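# Hang power strip on two screws via keyhole slots

## Task

Put the power strip's keyhole slots over the two screws so that it hangs by itself and sits level, oriented so each slot's narrow end points upward.

## Robot and tools

Robot: two arms, left_arm and right_arm, each ending in a two-finger gripper. Base positions in the scene frame: left_arm (+0.029, +0.356, 0) m, quat_wxyz (+1.000, 0, 0, +0.005); right_arm (-0.047, -0.313, 0) m, quat_wxyz (+1.000, 0, 0, -0.017). A two-camera stand is fixed to the floor behind the arms. A loose object may sometimes get a brief shove from outside.

Frame: the scene frame has its origin at table-top height, halfway between the arms' nominal bases. +x points out over the table, +y toward left_arm's side, +z up. Arm names do not tell you which side of an image an arm is on. On each gripper, the fingers point along its own +z and separate along its own y. end_effector_position is the spot between the finger pads, roughly 1 cm short of the tips. Reported hand positions and orientations can be wrong by a few centimetres, more at long reach.

One row = 14 numbers, each in [-1, 1], always both arms: left_arm dx, dy, dz, rx, ry, rz, opening, then right_arm in the same order. dx to rz are offsets, not poses: they count from that arm's Hand target as it stood when the action or move began, along the scene axes, with rotation about the Hand target's position. Every row in one action is measured from that same start, never from the row before, and a repeated offset in a later call moves the arm further. Scale: 1.0 equals 0.6 m of travel or 180 degrees of turn; rx, ry, rz together form one rotation vector. A translation longer than 1.0 may be shortened along its direction. Opening is absolute, not an offset: +1 is fully open (0.094 m), -1 is shut. Six zero pose numbers re-request the current Hand target; to leave a gripper unchanged, resend its current opening, because 0 means half open.

execute_actions: argument actions is a list of actions; each action is a list of up to 15 rows, one per 1/30 s control step, and a short action repeats its last row to fill 15 steps. Each action lasts 0.5 s. cameras: list of names, ["all"], [] or null; an empty actions list returns images by default and shows the scene number.

move: target is one row or a list of up to 15 rows, all offsets from the same starting Hand targets. Grippers follow straight paths, turning the short way, ignoring obstacles and each other; all paths finish together, take at least 0.5 s and are cut off at 10 s. speed: m/s, 0.002 to 2.9, default 0.25 (turning up to twice that in rad/s), one value or one per target. blend: metres of corner rounding per target; 0 stops at each. opening_speed: per second on the -1 to +1 scale, 0.2 or more. grip_force: newtons per finger pad, 10 to 50, one or one per arm; it persists, and below 50 closing is slow. blocking=false returns after about 0.5 s while motion continues. The result adds a move: line ending in done, off_target, moving, held or fault, plus limits such as limits=paced (pose clipped) or limits=held (steps withheld). Arms not named there are done.

wait: seconds from 0 to 10; arms keep their last command. stop: brakes a running move. zoom_image: camera (cam_head_left, cam_head_right, cam_high, cam_low, cam_left_wrist, cam_right_wrist, each 672x504) and region [x0, y0, x1, y1] in pixels from the top-left, at most 504 by 504. finished_scene: scene, the current number (1 or 2); irreversible.

Result lines: end_effector_position (m) and end_effector_quat_wxyz in the scene frame; Hand target, the last commanded pose after clipping and the base for the next offsets; Tool commands; Joint positions (last value is the measured opening in metres); grip_measured on the -1..1 scale (reads slightly wide when empty, a few mm narrow on a squeezed part); grip_effort_nm, gripper motor effort, negative closing, not a pad force; joint torques; joint velocities, possibly shown as within noise; MOTOR HOT at 75 °C.

Behaviour: per step the commanded orientation is limited to 40 degrees from the measured one. Grippers often stop a little short of the target in free air; a further command (even zeros) asks again, or send the gap as an offset. An arm blocked by something keeps pushing until commanded back past its gripper. Faster motion means larger lag and harder contacts. Avoid paths passing close to an arm's own base; go around it. Joint ranges (rad): waist -2.618 to 3.054, shoulder 0 to 3.142, elbow 0 to 3.142 (straight at 2.901), wrist pitch and yaw ±1.571, wrist roll ±2.094.

Avoid: the arms, grippers or wrist cameras meeting each other (even moderate contact can fail the scene; the clearance check does not guard grippers); wrist-camera cables touching objects; hitting fixed or heavy items; letting the strip drop or leaving anything off the table; releasing a moving part. Holding loads, stretched arms or pushing at unreachable poses heats motors: at 90 °C the arm folds and idles, at 100 °C it goes limp. Time, including thinking, counts, as do smoothness and effort.

Each tool is called in YAML: its name, and indented under it one key for each argument.

## Session

execute_actions:
  actions: []

Scene clock: 0.00 s.
left_arm: end_effector_position=(+0.4169, +0.3799, +0.0954) grip_measured=+1.000 grip_effort_nm=n/a end_effector_quat_wxyz=(+0.564, -0.079, +0.818, +0.081) | right_arm: end_effector_position=(+0.3390, -0.3343, +0.1089) grip_measured=+1.000 grip_effort_nm=n/a end_effector_quat_wxyz=(+0.607, +0.027, +0.794, -0.005)
Joint positions: left_arm=[-0.085 1.504 0.363 0.766 -0.293 -0.066 0.094] | right_arm=[-0.037 1.498 0.295 0.937 -0.028 0.019 0.094]
Joint velocities: within noise
Joint torques (N m): no reading
Heat: left arm: 42 °C; right arm: 41 °C.
Hand target: left_arm +0.4203, +0.3800, +0.1038; +0.574, -0.081, +0.811, +0.080 | right_arm +0.3429, -0.3346, +0.1208; +0.621, +0.026, +0.783, -0.005
Tool commands: left_gripper/opening=+1.0 right_gripper/opening=+1.0

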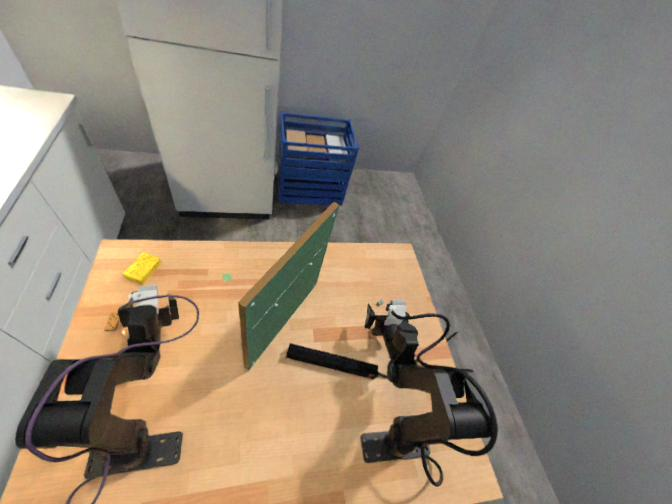

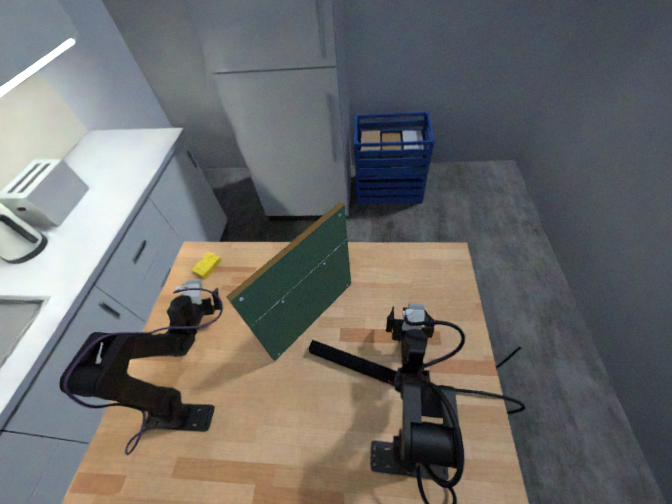

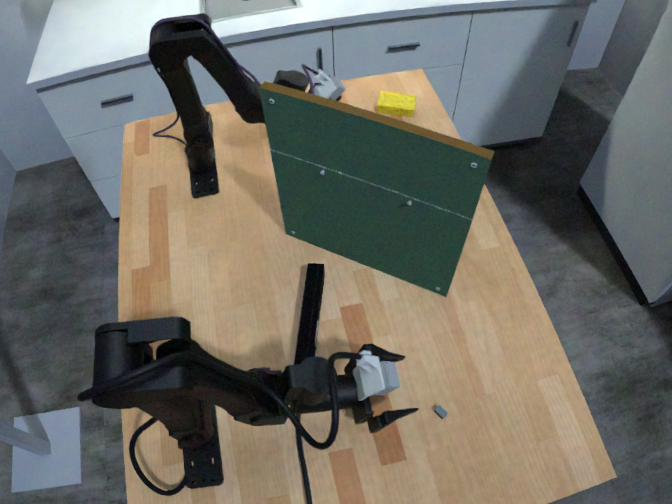

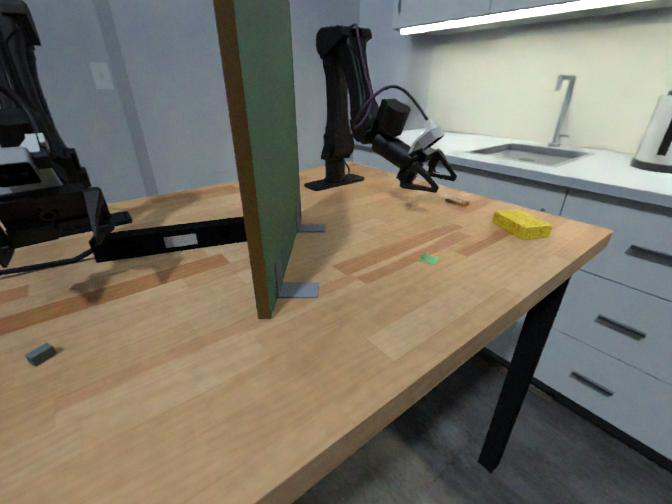

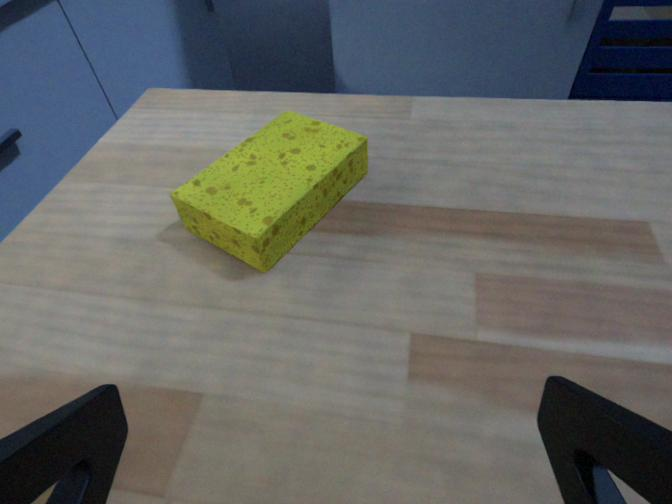

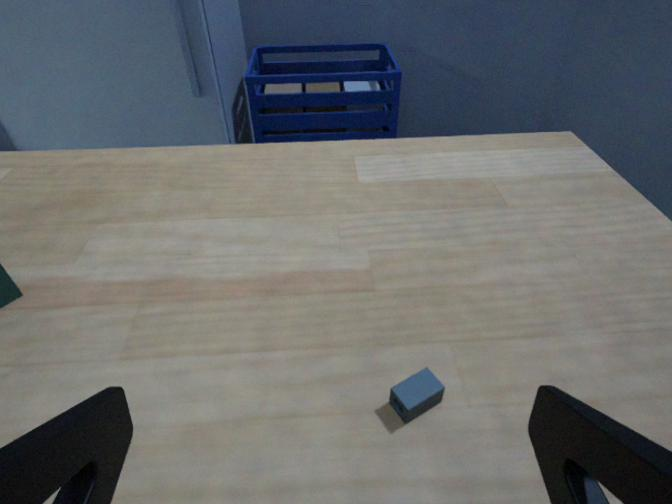

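zoom_image:
  camera: "cam_high"
  region: [250, 240, 400, 400]

zoom_image:
  camera: "cam_high"
  region: [250, 80, 500, 300]

zoom_image:
  camera: "cam_low"
  region: [60, 180, 280, 310]

zoom_image:
  camera: "cam_head_left"
  region: [230, 200, 410, 400]

zoom_image:
  camera: "cam_head_right"
  region: [220, 200, 420, 400]

Scaled by 3.150.

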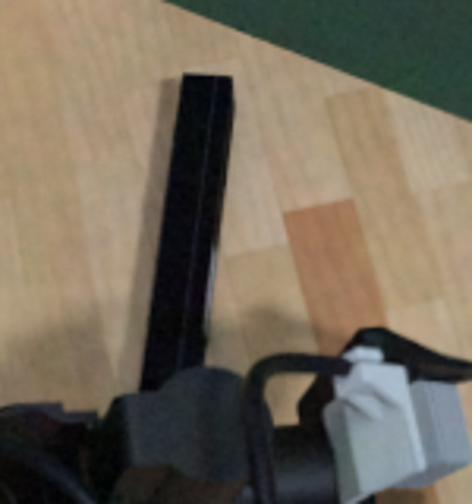

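Scaled by 2.016.

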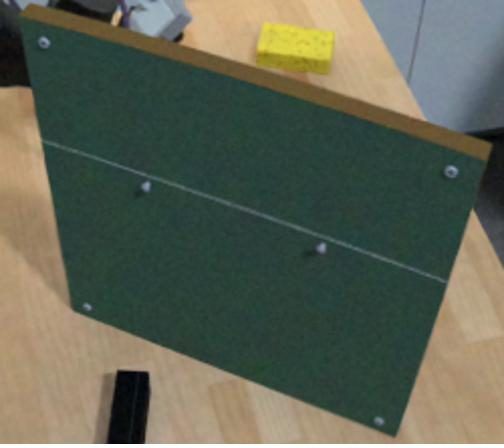

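Scaled by 2.291.

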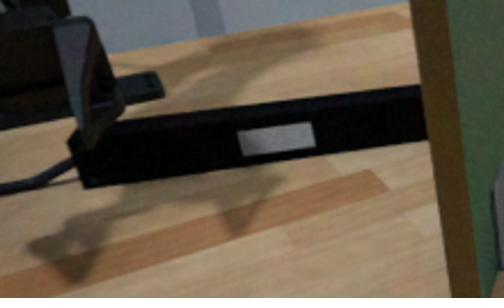

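Scaled by 2.520.

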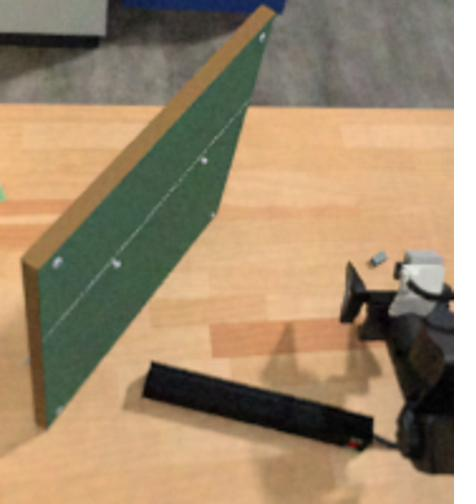

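Scaled by 2.520.

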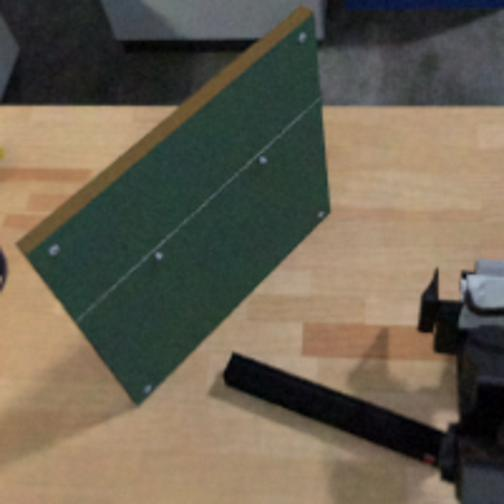

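move:
  target:
    - [0,0,0,0,0,0,1,-0.15,0.15,0.25,0,0.1,0,1]
    - [0,0,0,0,0,0,1,-0.27,0.32,0.25,-0.264,0.370,0.352,1]
  blend: [0.03,0]
  cameras: ["all"]

zoom_image:
  camera: "cam_low"
  region: [60, 180, 280, 310]

zoom_image:
  camera: "cam_high"
  region: [250, 240, 400, 440]

Scene clock: 64.70 s.
left_arm: end_effector_position=(+0.4169, +0.3799, +0.0954) grip_measured=+1.000 grip_effort_nm=-0.02 end_effector_quat_wxyz=(+0.564, -0.079, +0.818, +0.081) | right_arm: end_effector_position=(+0.1802, -0.1479, +0.2603) grip_measured=+1.000 grip_effort_nm=0.00 end_effector_quat_wxyz=(+0.124, -0.576, +0.808, -0.006)
Joint positions: left_arm=[-0.085 1.504 0.363 0.766 -0.293 -0.066 0.094] | right_arm=[0.668 1.489 1.751 -1.583 0.015 -0.606 0.094]
Joint torques (N m): left_arm=[-0.02 -5.74 5.64 2 -0.07 -0.01] | right_arm=[0.21 -4.64 8.58 0.42 -0.13 -0.14]
Heat: left arm: 43 °C; right arm: 44 °C.
Hand target: left_arm +0.4203, +0.3800, +0.1038; +0.574, -0.081, +0.811, +0.080 | right_arm +0.1809, -0.1426, +0.2708; +0.001, -0.587, +0.810, +0.000
Off the commanded pose: left_arm 0.009 m, 1 deg | right_arm 0.012 m, 14 deg.
joint sent to its limit (right arm) — joint 4 (wrist pitch), lower limit. The joint targets are off in orientation, not in position.
move: off_target (right_arm)
camera_calibration:
cam_right_wrist: T_world_to_cam=[[0.932048, -0.309722, 0.188041, -0.266243], [-0.349834, -0.904365, 0.244417, -0.0950778], [0.0943565, -0.293591, -0.951263, 0.281548], [0, 0, 0, 1]] pos_world=[0.188323, -0.0857863, 0.341129]

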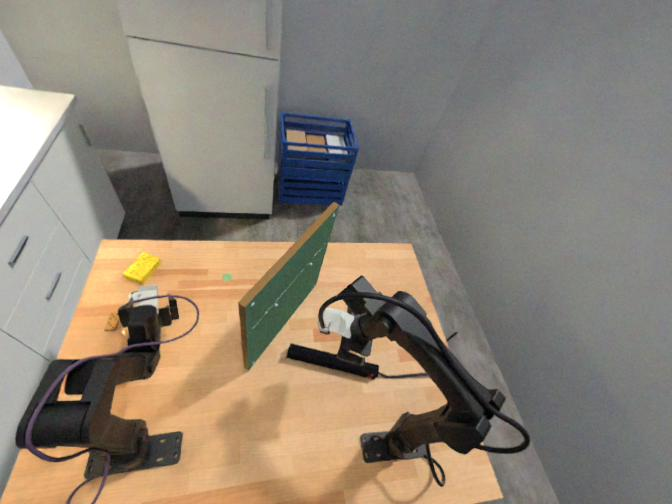

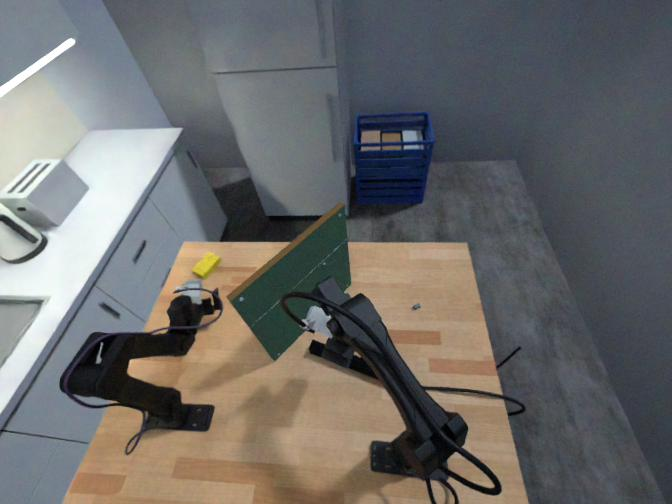

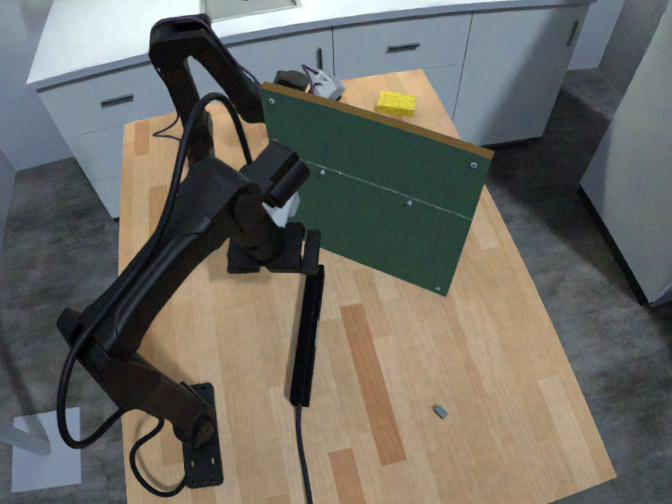

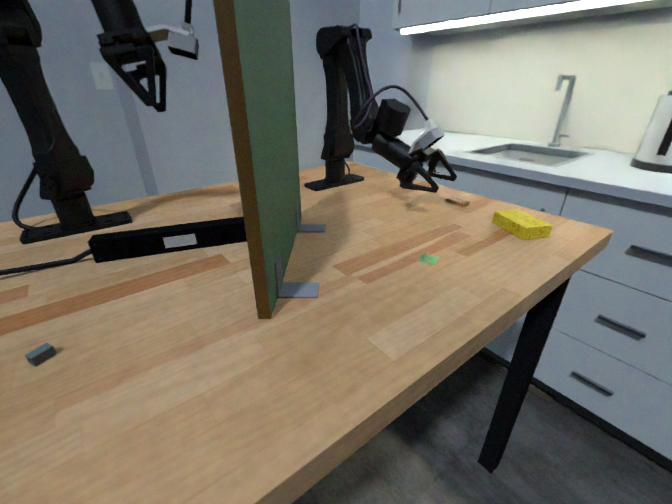

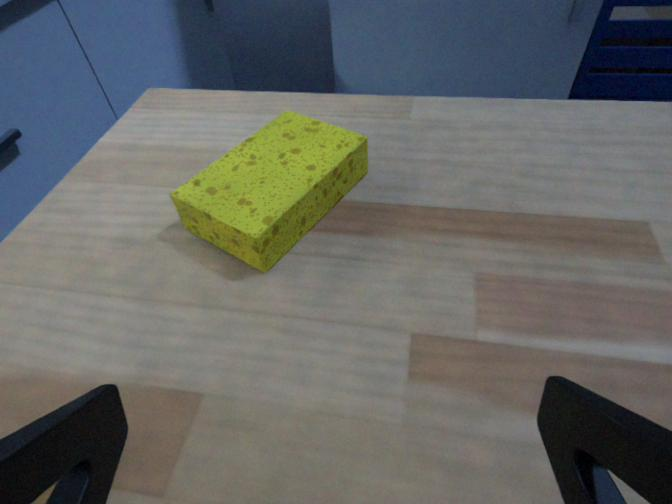

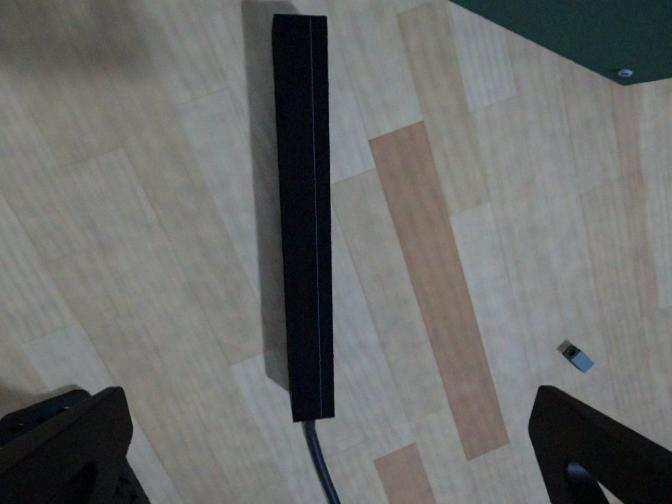

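Scaled by 2.291.

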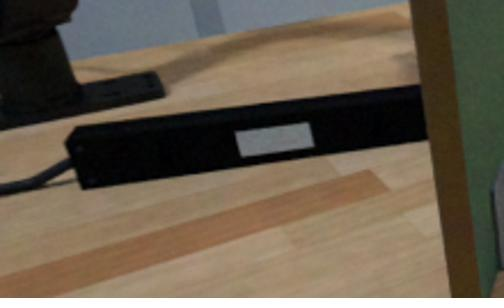

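Scaled by 2.520.

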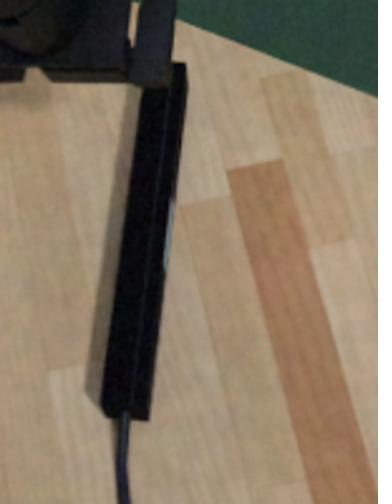

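move:
  target: [0,0,0,0,0,0,1,0.022,-0.01,-0.26,0,0,0,1]
  cameras: ["cam_right_wrist","cam_high","cam_low"]

Scene clock: 79.83 s.
left_arm: end_effector_position=(+0.4169, +0.3799, +0.0954) grip_measured=+1.000 grip_effort_nm=-0.02 end_effector_quat_wxyz=(+0.564, -0.079, +0.818, +0.081) | right_arm: end_effector_position=(+0.1923, -0.1509, +0.1149) grip_measured=+1.000 grip_effort_nm=0.00 end_effector_quat_wxyz=(-0.007, -0.585, +0.811, -0.006)
Joint positions: left_arm=[-0.085 1.504 0.363 0.766 -0.293 -0.066 0.094] | right_arm=[0.634 1.651 1.346 -1.279 0.013 -0.648 0.094]
Joint torques (N m): left_arm=[-0.02 -5.75 5.64 2 -0.07 -0.02] | right_arm=[-0.66 -6.86 5.23 0.18 -0.11 -0.12]
Heat: left arm: 43 °C; right arm: 42 °C.
Hand target: left_arm +0.4203, +0.3800, +0.1038; +0.574, -0.081, +0.811, +0.080 | right_arm +0.1941, -0.1487, +0.1148; +0.001, -0.587, +0.810, +0.000
Off the commanded pose: left_arm 0.009 m, 1 deg | right_arm 0.003 m, 1 deg.
move: done
camera_calibration:
cam_right_wrist: T_world_to_cam=[[0.957944, -0.285134, 0.0322826, -0.234467], [-0.268955, -0.852931, 0.447406, -0.089119], [-0.100036, -0.437272, -0.893748, 0.150418], [0, 0, 0, 1]] pos_world=[0.215684, -0.0770934, 0.181877]
Images, in order (width x height): cam_high 672x504, cam_low 672x504, cam_right_wrist 672x504.

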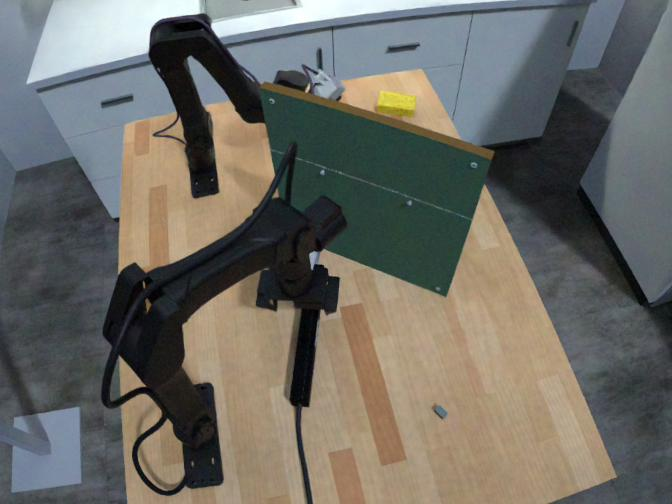

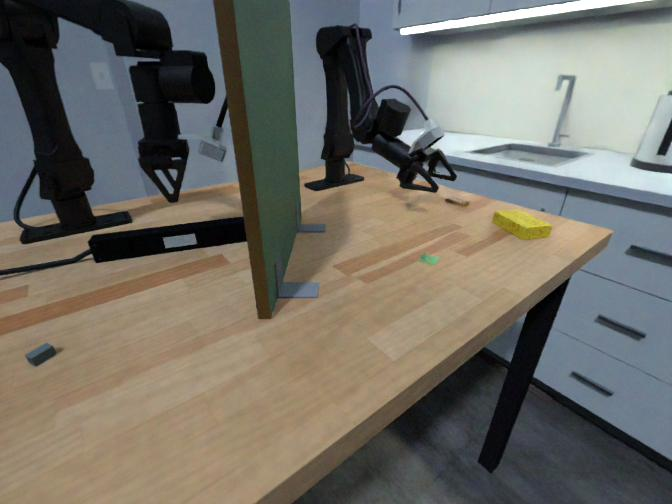

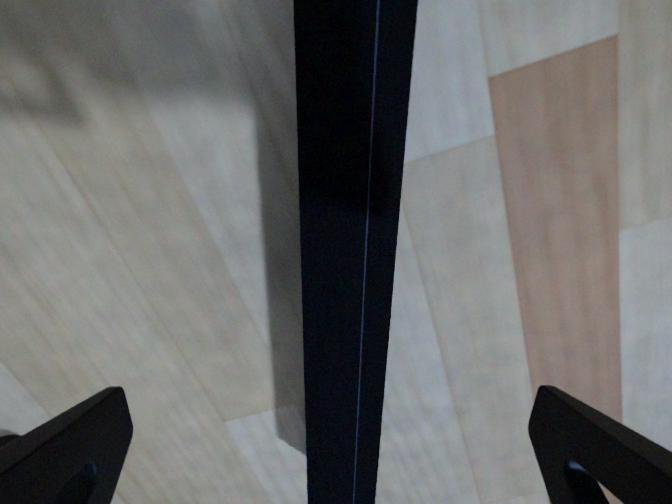

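move:
  target:
    - [0,0,0,0,0,0,1,0.005,0,-0.13,0,0,0,1]
    - [0,0,0,0,0,0,1,0.005,0,-0.13,0,0,0,-0.9]
  opening_speed: 1.2

move:
  target: [0,0,0,0,0,0,1,0.03,0,0.4,0,0,0,-0.9]
  cameras: ["cam_right_wrist","cam_high","cam_low"]

zoom_image:
  camera: "cam_low"
  region: [40, 50, 260, 280]

Scene clock: 89.53 s.
left_arm: end_effector_position=(+0.4169, +0.3799, +0.0954) grip_measured=+1.000 grip_effort_nm=-0.02 end_effector_quat_wxyz=(+0.564, -0.079, +0.818, +0.081) | right_arm: end_effector_position=(+0.1967, -0.1498, +0.0394) grip_measured=-0.266 grip_effort_nm=-1.03 end_effector_quat_wxyz=(-0.001, -0.586, +0.811, -0.006)
Joint positions: left_arm=[-0.085 1.504 0.363 0.766 -0.293 -0.066 0.094] | right_arm=[0.628 1.718 1.113 -0.969 0.013 -0.656 0.034]
Joint torques (N m): left_arm=[-0.02 -5.75 5.64 2 -0.07 -0.01] | right_arm=[-0.46 -6.27 5.12 0.21 -0.14 -0.11]
Heat: left arm: 43 °C; right arm: 41 °C.
Hand target: left_arm +0.4203, +0.3800, +0.1038; +0.574, -0.081, +0.811, +0.080 | right_arm +0.1970, -0.1486, +0.0368; +0.001, -0.587, +0.809, +0.000
Off the commanded pose: left_arm 0.009 m, 1 deg | right_arm 0.003 m, 1 deg.
move: done

Scene clock: 91.10 s.
left_arm: end_effector_position=(+0.4169, +0.3799, +0.0954) grip_measured=+1.000 grip_effort_nm=-0.02 end_effector_quat_wxyz=(+0.564, -0.079, +0.818, +0.081) | right_arm: end_effector_position=(+0.2126, -0.1515, +0.2595) grip_measured=-0.266 grip_effort_nm=-1.02 end_effector_quat_wxyz=(+0.116, -0.579, +0.807, -0.013)
Joint positions: left_arm=[-0.085 1.504 0.363 0.766 -0.293 -0.066 0.094] | right_arm=[0.594 1.595 1.854 -1.595 0.012 -0.686 0.034]
Joint torques (N m): left_arm=[-0.03 -5.76 5.65 2 -0.07 -0.02] | right_arm=[-0.49 -6.86 8.53 0.53 -0.12 -0.15]
Heat: left arm: 43 °C; right arm: 41 °C.
Hand target: left_arm +0.4203, +0.3800, +0.1038; +0.574, -0.081, +0.811, +0.080 | right_arm +0.2151, -0.1487, +0.2767; +0.001, -0.587, +0.809, +0.000
Off the commanded pose: left_arm 0.009 m, 1 deg | right_arm 0.018 m, 13 deg.
joint read past its limit (right arm) — joint 4 (wrist pitch), lower limit.
joint sent to its limit (right arm) — joint 4 (wrist pitch), lower limit. The joint targets are off in orientation, not in position.
move: off_target (right_arm)
camera_calibration:
cam_right_wrist: T_world_to_cam=[[0.934108, -0.301599, 0.190998, -0.297297], [-0.345008, -0.900134, 0.265947, -0.0927006], [0.0917141, -0.314319, -0.944877, 0.272462], [0, 0, 0, 1]] pos_world=[0.220736, -0.0874672, 0.33888]
Images, in order (width x height): cam_high 672x504, cam_low 672x504, cam_right_wrist 672x504.

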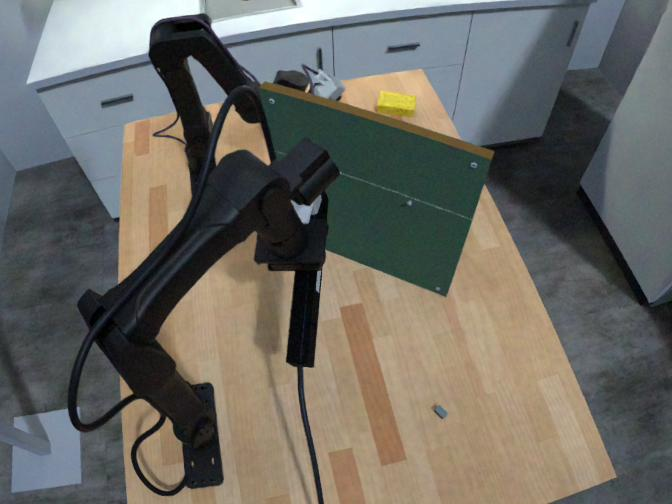

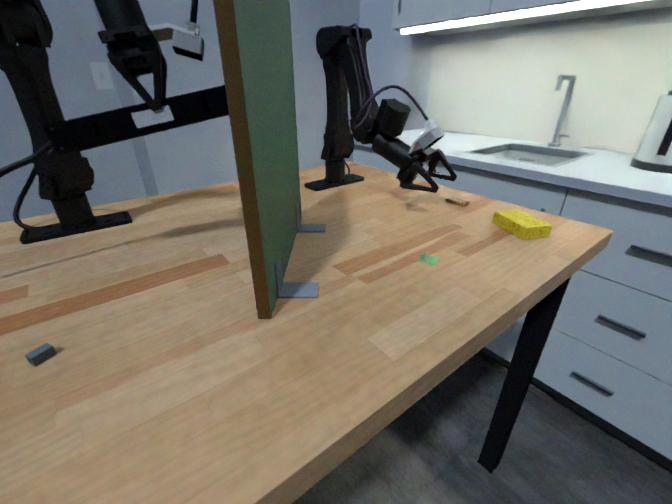

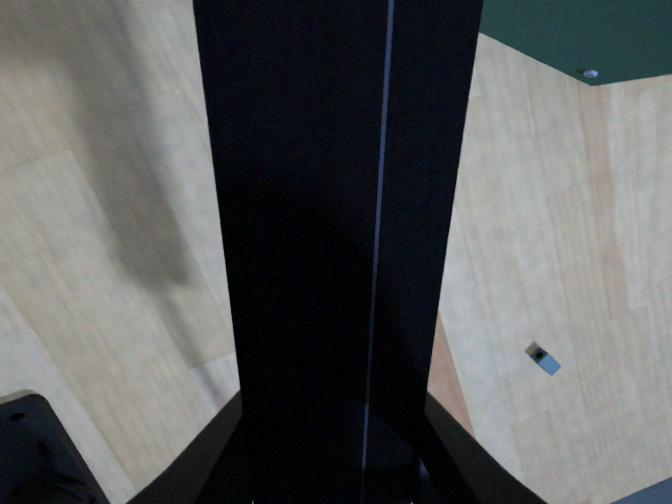

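Scaled by 2.191.

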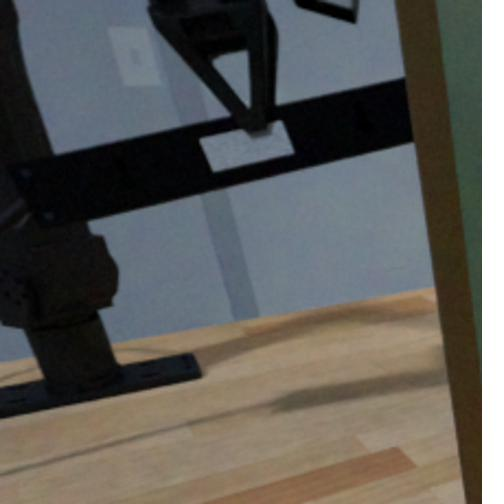

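move:
  target: [0,0,0,0,0,0,1,0.28,-0.32,-0.02,0,0,0,-0.9]
  cameras: ["cam_low","cam_high"]

zoom_image:
  camera: "cam_low"
  region: [0, 50, 160, 280]

zoom_image:
  camera: "cam_low"
  region: [120, 50, 280, 220]

Scene clock: 99.60 s.
left_arm: end_effector_position=(+0.4169, +0.3799, +0.0954) grip_measured=+1.000 grip_effort_nm=-0.02 end_effector_quat_wxyz=(+0.564, -0.079, +0.818, +0.081) | right_arm: end_effector_position=(+0.3763, -0.3371, +0.2475) grip_measured=-0.266 grip_effort_nm=-1.02 end_effector_quat_wxyz=(+0.124, -0.568, +0.810, -0.075)
Joint positions: left_arm=[-0.085 1.504 0.363 0.766 -0.293 -0.066 0.094] | right_arm=[-0.043 2.036 2.352 -1.597 -0.041 -1.293 0.034]
Joint torques (N m): left_arm=[0.01 -5.75 5.65 2 -0.08 -0.03] | right_arm=[0.35 -9.52 9.4 0.6 0.24 -0.21]
Heat: left arm: 43 °C; right arm: 42 °C.
Hand target: left_arm +0.4203, +0.3800, +0.1038; +0.574, -0.081, +0.811, +0.080 | right_arm +0.3830, -0.3407, +0.2649; +0.001, -0.587, +0.810, +0.000
Off the commanded pose: left_arm 0.009 m, 1 deg | right_arm 0.019 m, 17 deg.
joint read past its limit (right arm) — joint 4 (wrist pitch), lower limit.
joint sent to its limit (right arm) — joint 4 (wrist pitch), lower limit. The joint targets are off in orientation, not in position.
move: off_target (right_arm)
Images, in order (width x height): cam_high 672x504, cam_low 672x504.

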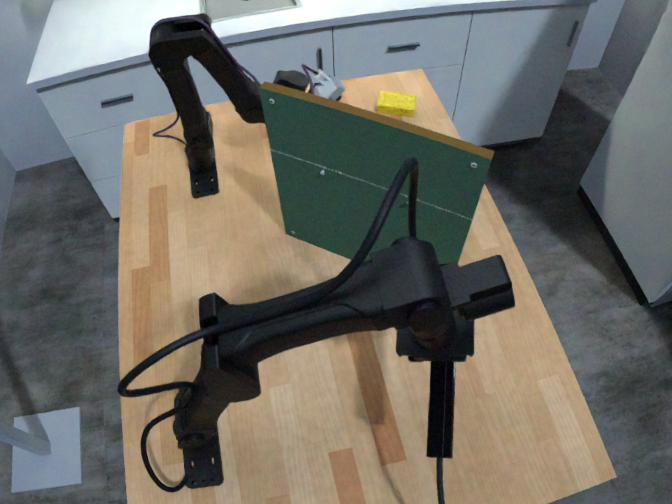

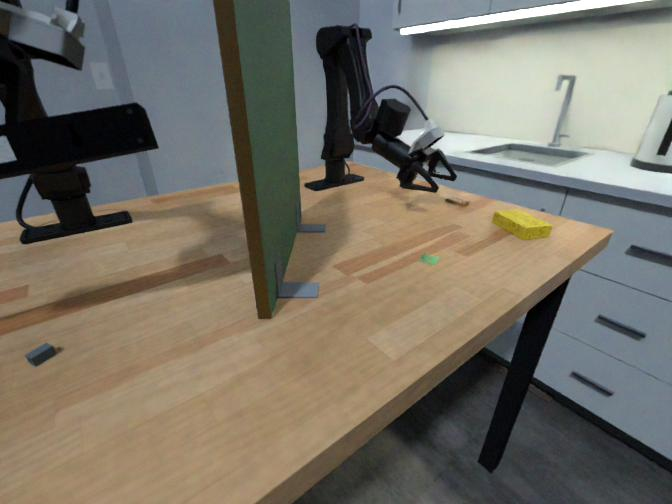

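Scaled by 2.191.

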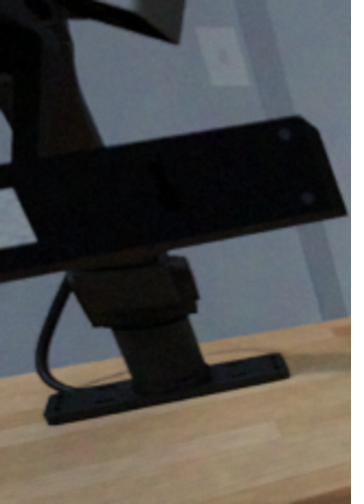

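Scaled by 2.965.

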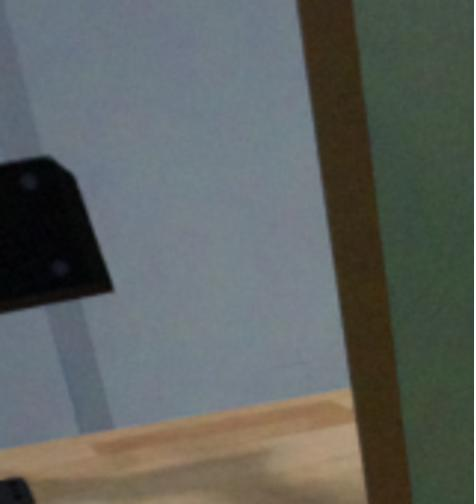

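zoom_image:
  camera: "cam_low"
  region: [60, 115, 95, 155]

Scaled by 12.600.

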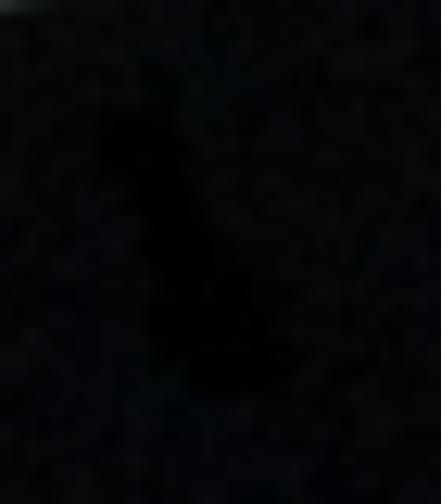

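move:
  target:
    - [0,0,0,0,0,0,1,-0.05,0.02,0.0,0,0,-0.45,-0.9]
    - [0,0,0,0,0,0,1,-0.14,0.03,-0.08,0,0,-0.9,-0.9]
  speed: 0.4
  blend: [0.02,0]

move:
  target: [0,0,0,0,0,0,1,0,0,-0.05,0,-0.333,0,-0.9]
  speed: 0.4
  cameras: ["all"]

Scene clock: 140.43 s.
left_arm: end_effector_position=(+0.4169, +0.3799, +0.0954) grip_measured=+1.000 grip_effort_nm=-0.02 end_effector_quat_wxyz=(+0.564, -0.079, +0.818, +0.081) | right_arm: end_effector_position=(+0.3048, -0.3347, +0.1989) grip_measured=-0.266 grip_effort_nm=-1.02 end_effector_quat_wxyz=(+0.044, +0.689, +0.723, -0.007)
Joint positions: left_arm=[-0.085 1.504 0.363 0.766 -0.293 -0.066 0.094] | right_arm=[0.005 1.873 1.948 -1.589 0.069 1.492 0.034]
Joint torques (N m): left_arm=[-0.01 -5.78 5.63 2 -0.06 -0.03] | right_arm=[0.1 -12.31 5.27 0.15 -0.56 0.5]
Heat: left arm: 42 °C; right arm: 42 °C.
Hand target: left_arm +0.4203, +0.3800, +0.1038; +0.574, -0.081, +0.811, +0.080 | right_arm +0.2991, -0.3226, +0.2169; +0.000, +0.708, +0.707, -0.001
Off the commanded pose: left_arm 0.009 m, 1 deg | right_arm 0.022 m, 6 deg.
joint read past its limit (right arm) — joint 4 (wrist pitch), lower limit.
joint sent to its limit (right arm) — joint 4 (wrist pitch), lower limit. The joint targets are off in orientation, not in position.
move: off_target (right_arm)

Scene clock: 142.87 s.
left_arm: end_effector_position=(+0.4169, +0.3799, +0.0954) grip_measured=+1.000 grip_effort_nm=-0.02 end_effector_quat_wxyz=(+0.564, -0.079, +0.818, +0.081) | right_arm: end_effector_position=(+0.2869, -0.3292, +0.1699) grip_measured=-0.266 grip_effort_nm=-1.03 end_effector_quat_wxyz=(+0.340, +0.624, +0.631, +0.310)
Joint positions: left_arm=[-0.085 1.504 0.363 0.766 -0.293 -0.066 0.094] | right_arm=[-0.026 1.007 0.658 -0.265 -0.016 1.508 0.034]
Joint torques (N m): left_arm=[-0.01 -5.72 5.65 2 -0.07 -0.01] | right_arm=[0.47 -2.77 6.84 2.12 -0.32 0.31]
Heat: left arm: 42 °C; right arm: 42 °C.
Hand target: left_arm +0.4203, +0.3800, +0.1038; +0.574, -0.081, +0.811, +0.080 | right_arm +0.2990, -0.3227, +0.1867; +0.353, +0.614, +0.612, +0.353
Off the commanded pose: left_arm 0.009 m, 1 deg | right_arm 0.022 m, 6 deg.
move: off_target (right_arm)
camera_calibration:
cam_right_wrist: T_world_to_cam=[[-0.601509, -0.058897, -0.796692, 0.285078], [-0.351644, 0.914987, 0.197852, 0.407777], [0.71731, 0.399162, -0.571084, 0.117004], [0, 0, 0, 1]] pos_world=[0.230941, -0.403024, 0.213259]

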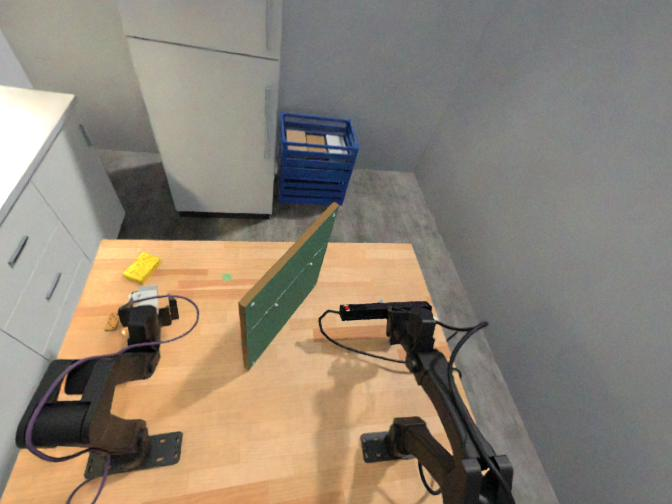

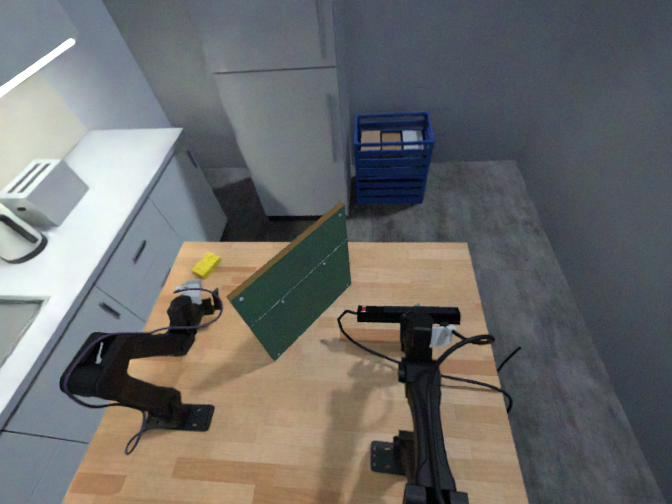

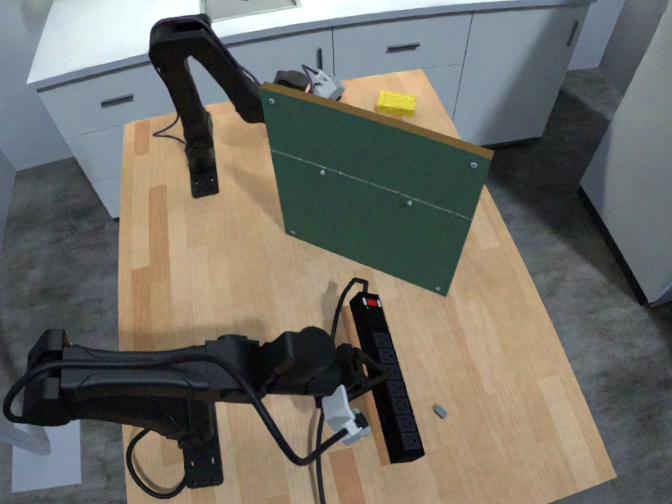

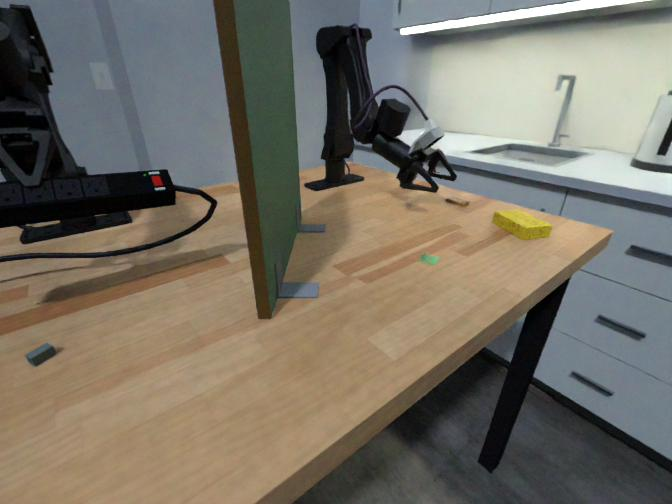

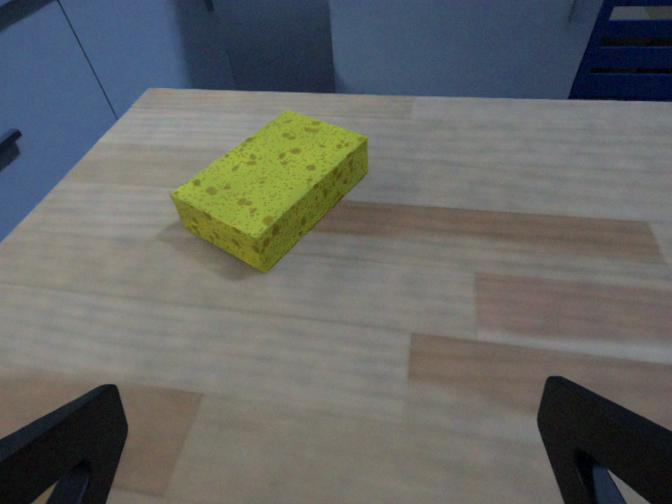

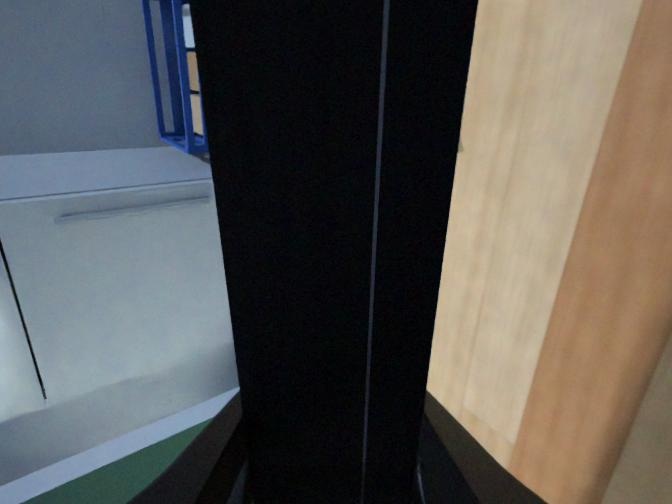

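move:
  target: [0,0,0,0,0,0,1,0.02,0.01,-0.195,0,-0.03,0,-0.9]
  speed: 0.2
  cameras: ["cam_low","cam_high"]

zoom_image:
  camera: "cam_low"
  region: [0, 120, 240, 320]

Scene clock: 150.47 s.
left_arm: end_effector_position=(+0.4169, +0.3799, +0.0954) grip_measured=+1.000 grip_effort_nm=-0.02 end_effector_quat_wxyz=(+0.564, -0.079, +0.818, +0.081) | right_arm: end_effector_position=(+0.3038, -0.3206, +0.0554) grip_measured=-0.266 grip_effort_nm=-1.02 end_effector_quat_wxyz=(+0.363, +0.610, +0.608, +0.355)
Joint positions: left_arm=[-0.085 1.504 0.363 0.766 -0.293 -0.066 0.094] | right_arm=[0.001 1.427 0.251 0.671 -0.017 1.553 0.034]
Joint torques (N m): left_arm=[-0.02 -5.76 5.61 1.99 -0.08 -0.01] | right_arm=[0.99 -3.71 4.64 2.14 -0.02 0.09]
Heat: left arm: 42 °C; right arm: 43 °C.
Hand target: left_arm +0.4203, +0.3800, +0.1038; +0.574, -0.081, +0.811, +0.080 | right_arm +0.3111, -0.3167, +0.0699; +0.381, +0.596, +0.595, +0.381
Off the commanded pose: left_arm 0.009 m, 1 deg | right_arm 0.016 m, 4 deg.
move: off_target (right_arm)
Images, in order (width x height): cam_high 672x504, cam_low 672x504.

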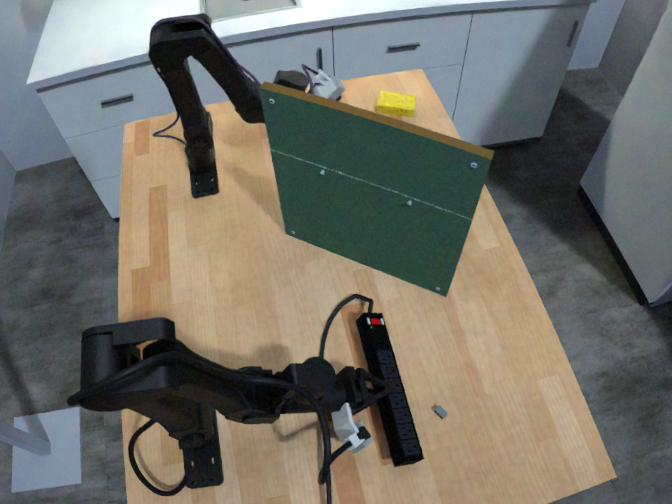

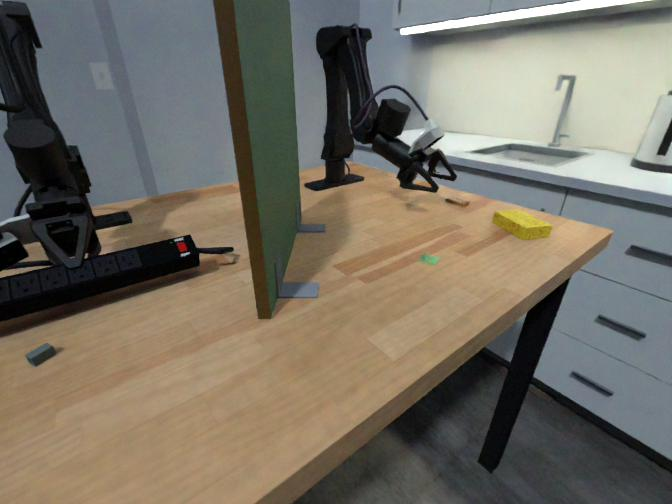

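Scaled by 2.100.

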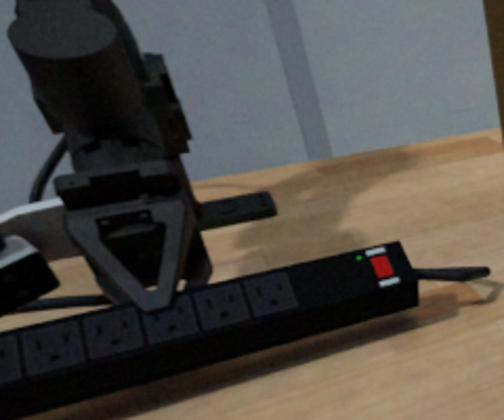

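move:
  target: [0,0,0,0,0,0,1,0.0,0,-0.05,0,0,0,-0.9]
  speed: 0.06
  cameras: ["cam_low","cam_head_left"]

zoom_image:
  camera: "cam_low"
  region: [0, 120, 240, 320]

Scene clock: 155.73 s.
left_arm: end_effector_position=(+0.4169, +0.3799, +0.0954) grip_measured=+1.000 grip_effort_nm=-0.02 end_effector_quat_wxyz=(+0.564, -0.079, +0.818, +0.081) | right_arm: end_effector_position=(+0.3081, -0.3207, +0.0325) grip_measured=-0.266 grip_effort_nm=-1.02 end_effector_quat_wxyz=(+0.371, +0.608, +0.599, +0.366)
Joint positions: left_arm=[-0.085 1.504 0.363 0.766 -0.293 -0.066 0.094] | right_arm=[0.001 1.647 0.211 0.961 -0.017 1.562 0.034]
Joint torques (N m): left_arm=[0.01 -5.75 5.61 2 -0.06 -0.02] | right_arm=[1.02 -3.92 3.49 2.04 -0.03 0.01]
Heat: left arm: 42 °C; right arm: 44 °C.
Hand target: left_arm +0.4203, +0.3800, +0.1038; +0.574, -0.081, +0.811, +0.080 | right_arm +0.3111, -0.3167, +0.0399; +0.381, +0.596, +0.595, +0.381
Off the commanded pose: left_arm 0.009 m, 1 deg | right_arm 0.009 m, 3 deg.
move: off_target (right_arm)
Images, in order (width x height): cam_head_left 672x504, cam_low 672x504.

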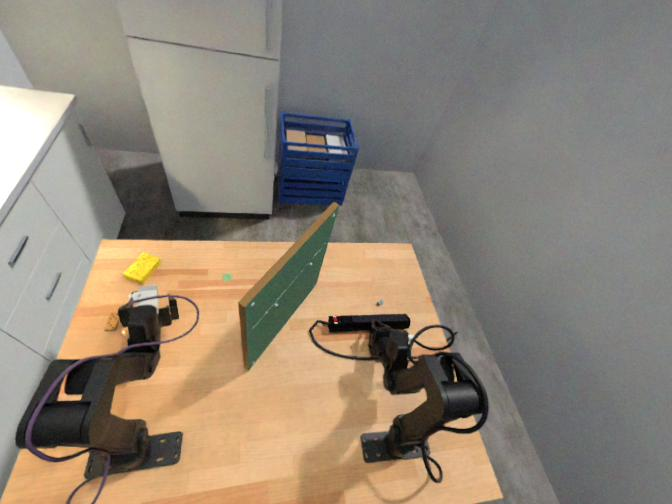

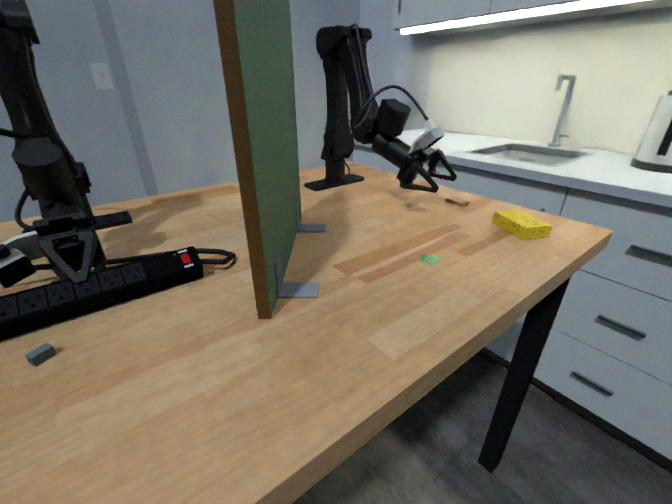

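Scaled by 2.100.

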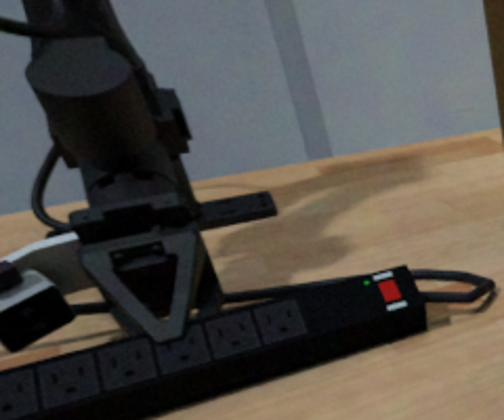

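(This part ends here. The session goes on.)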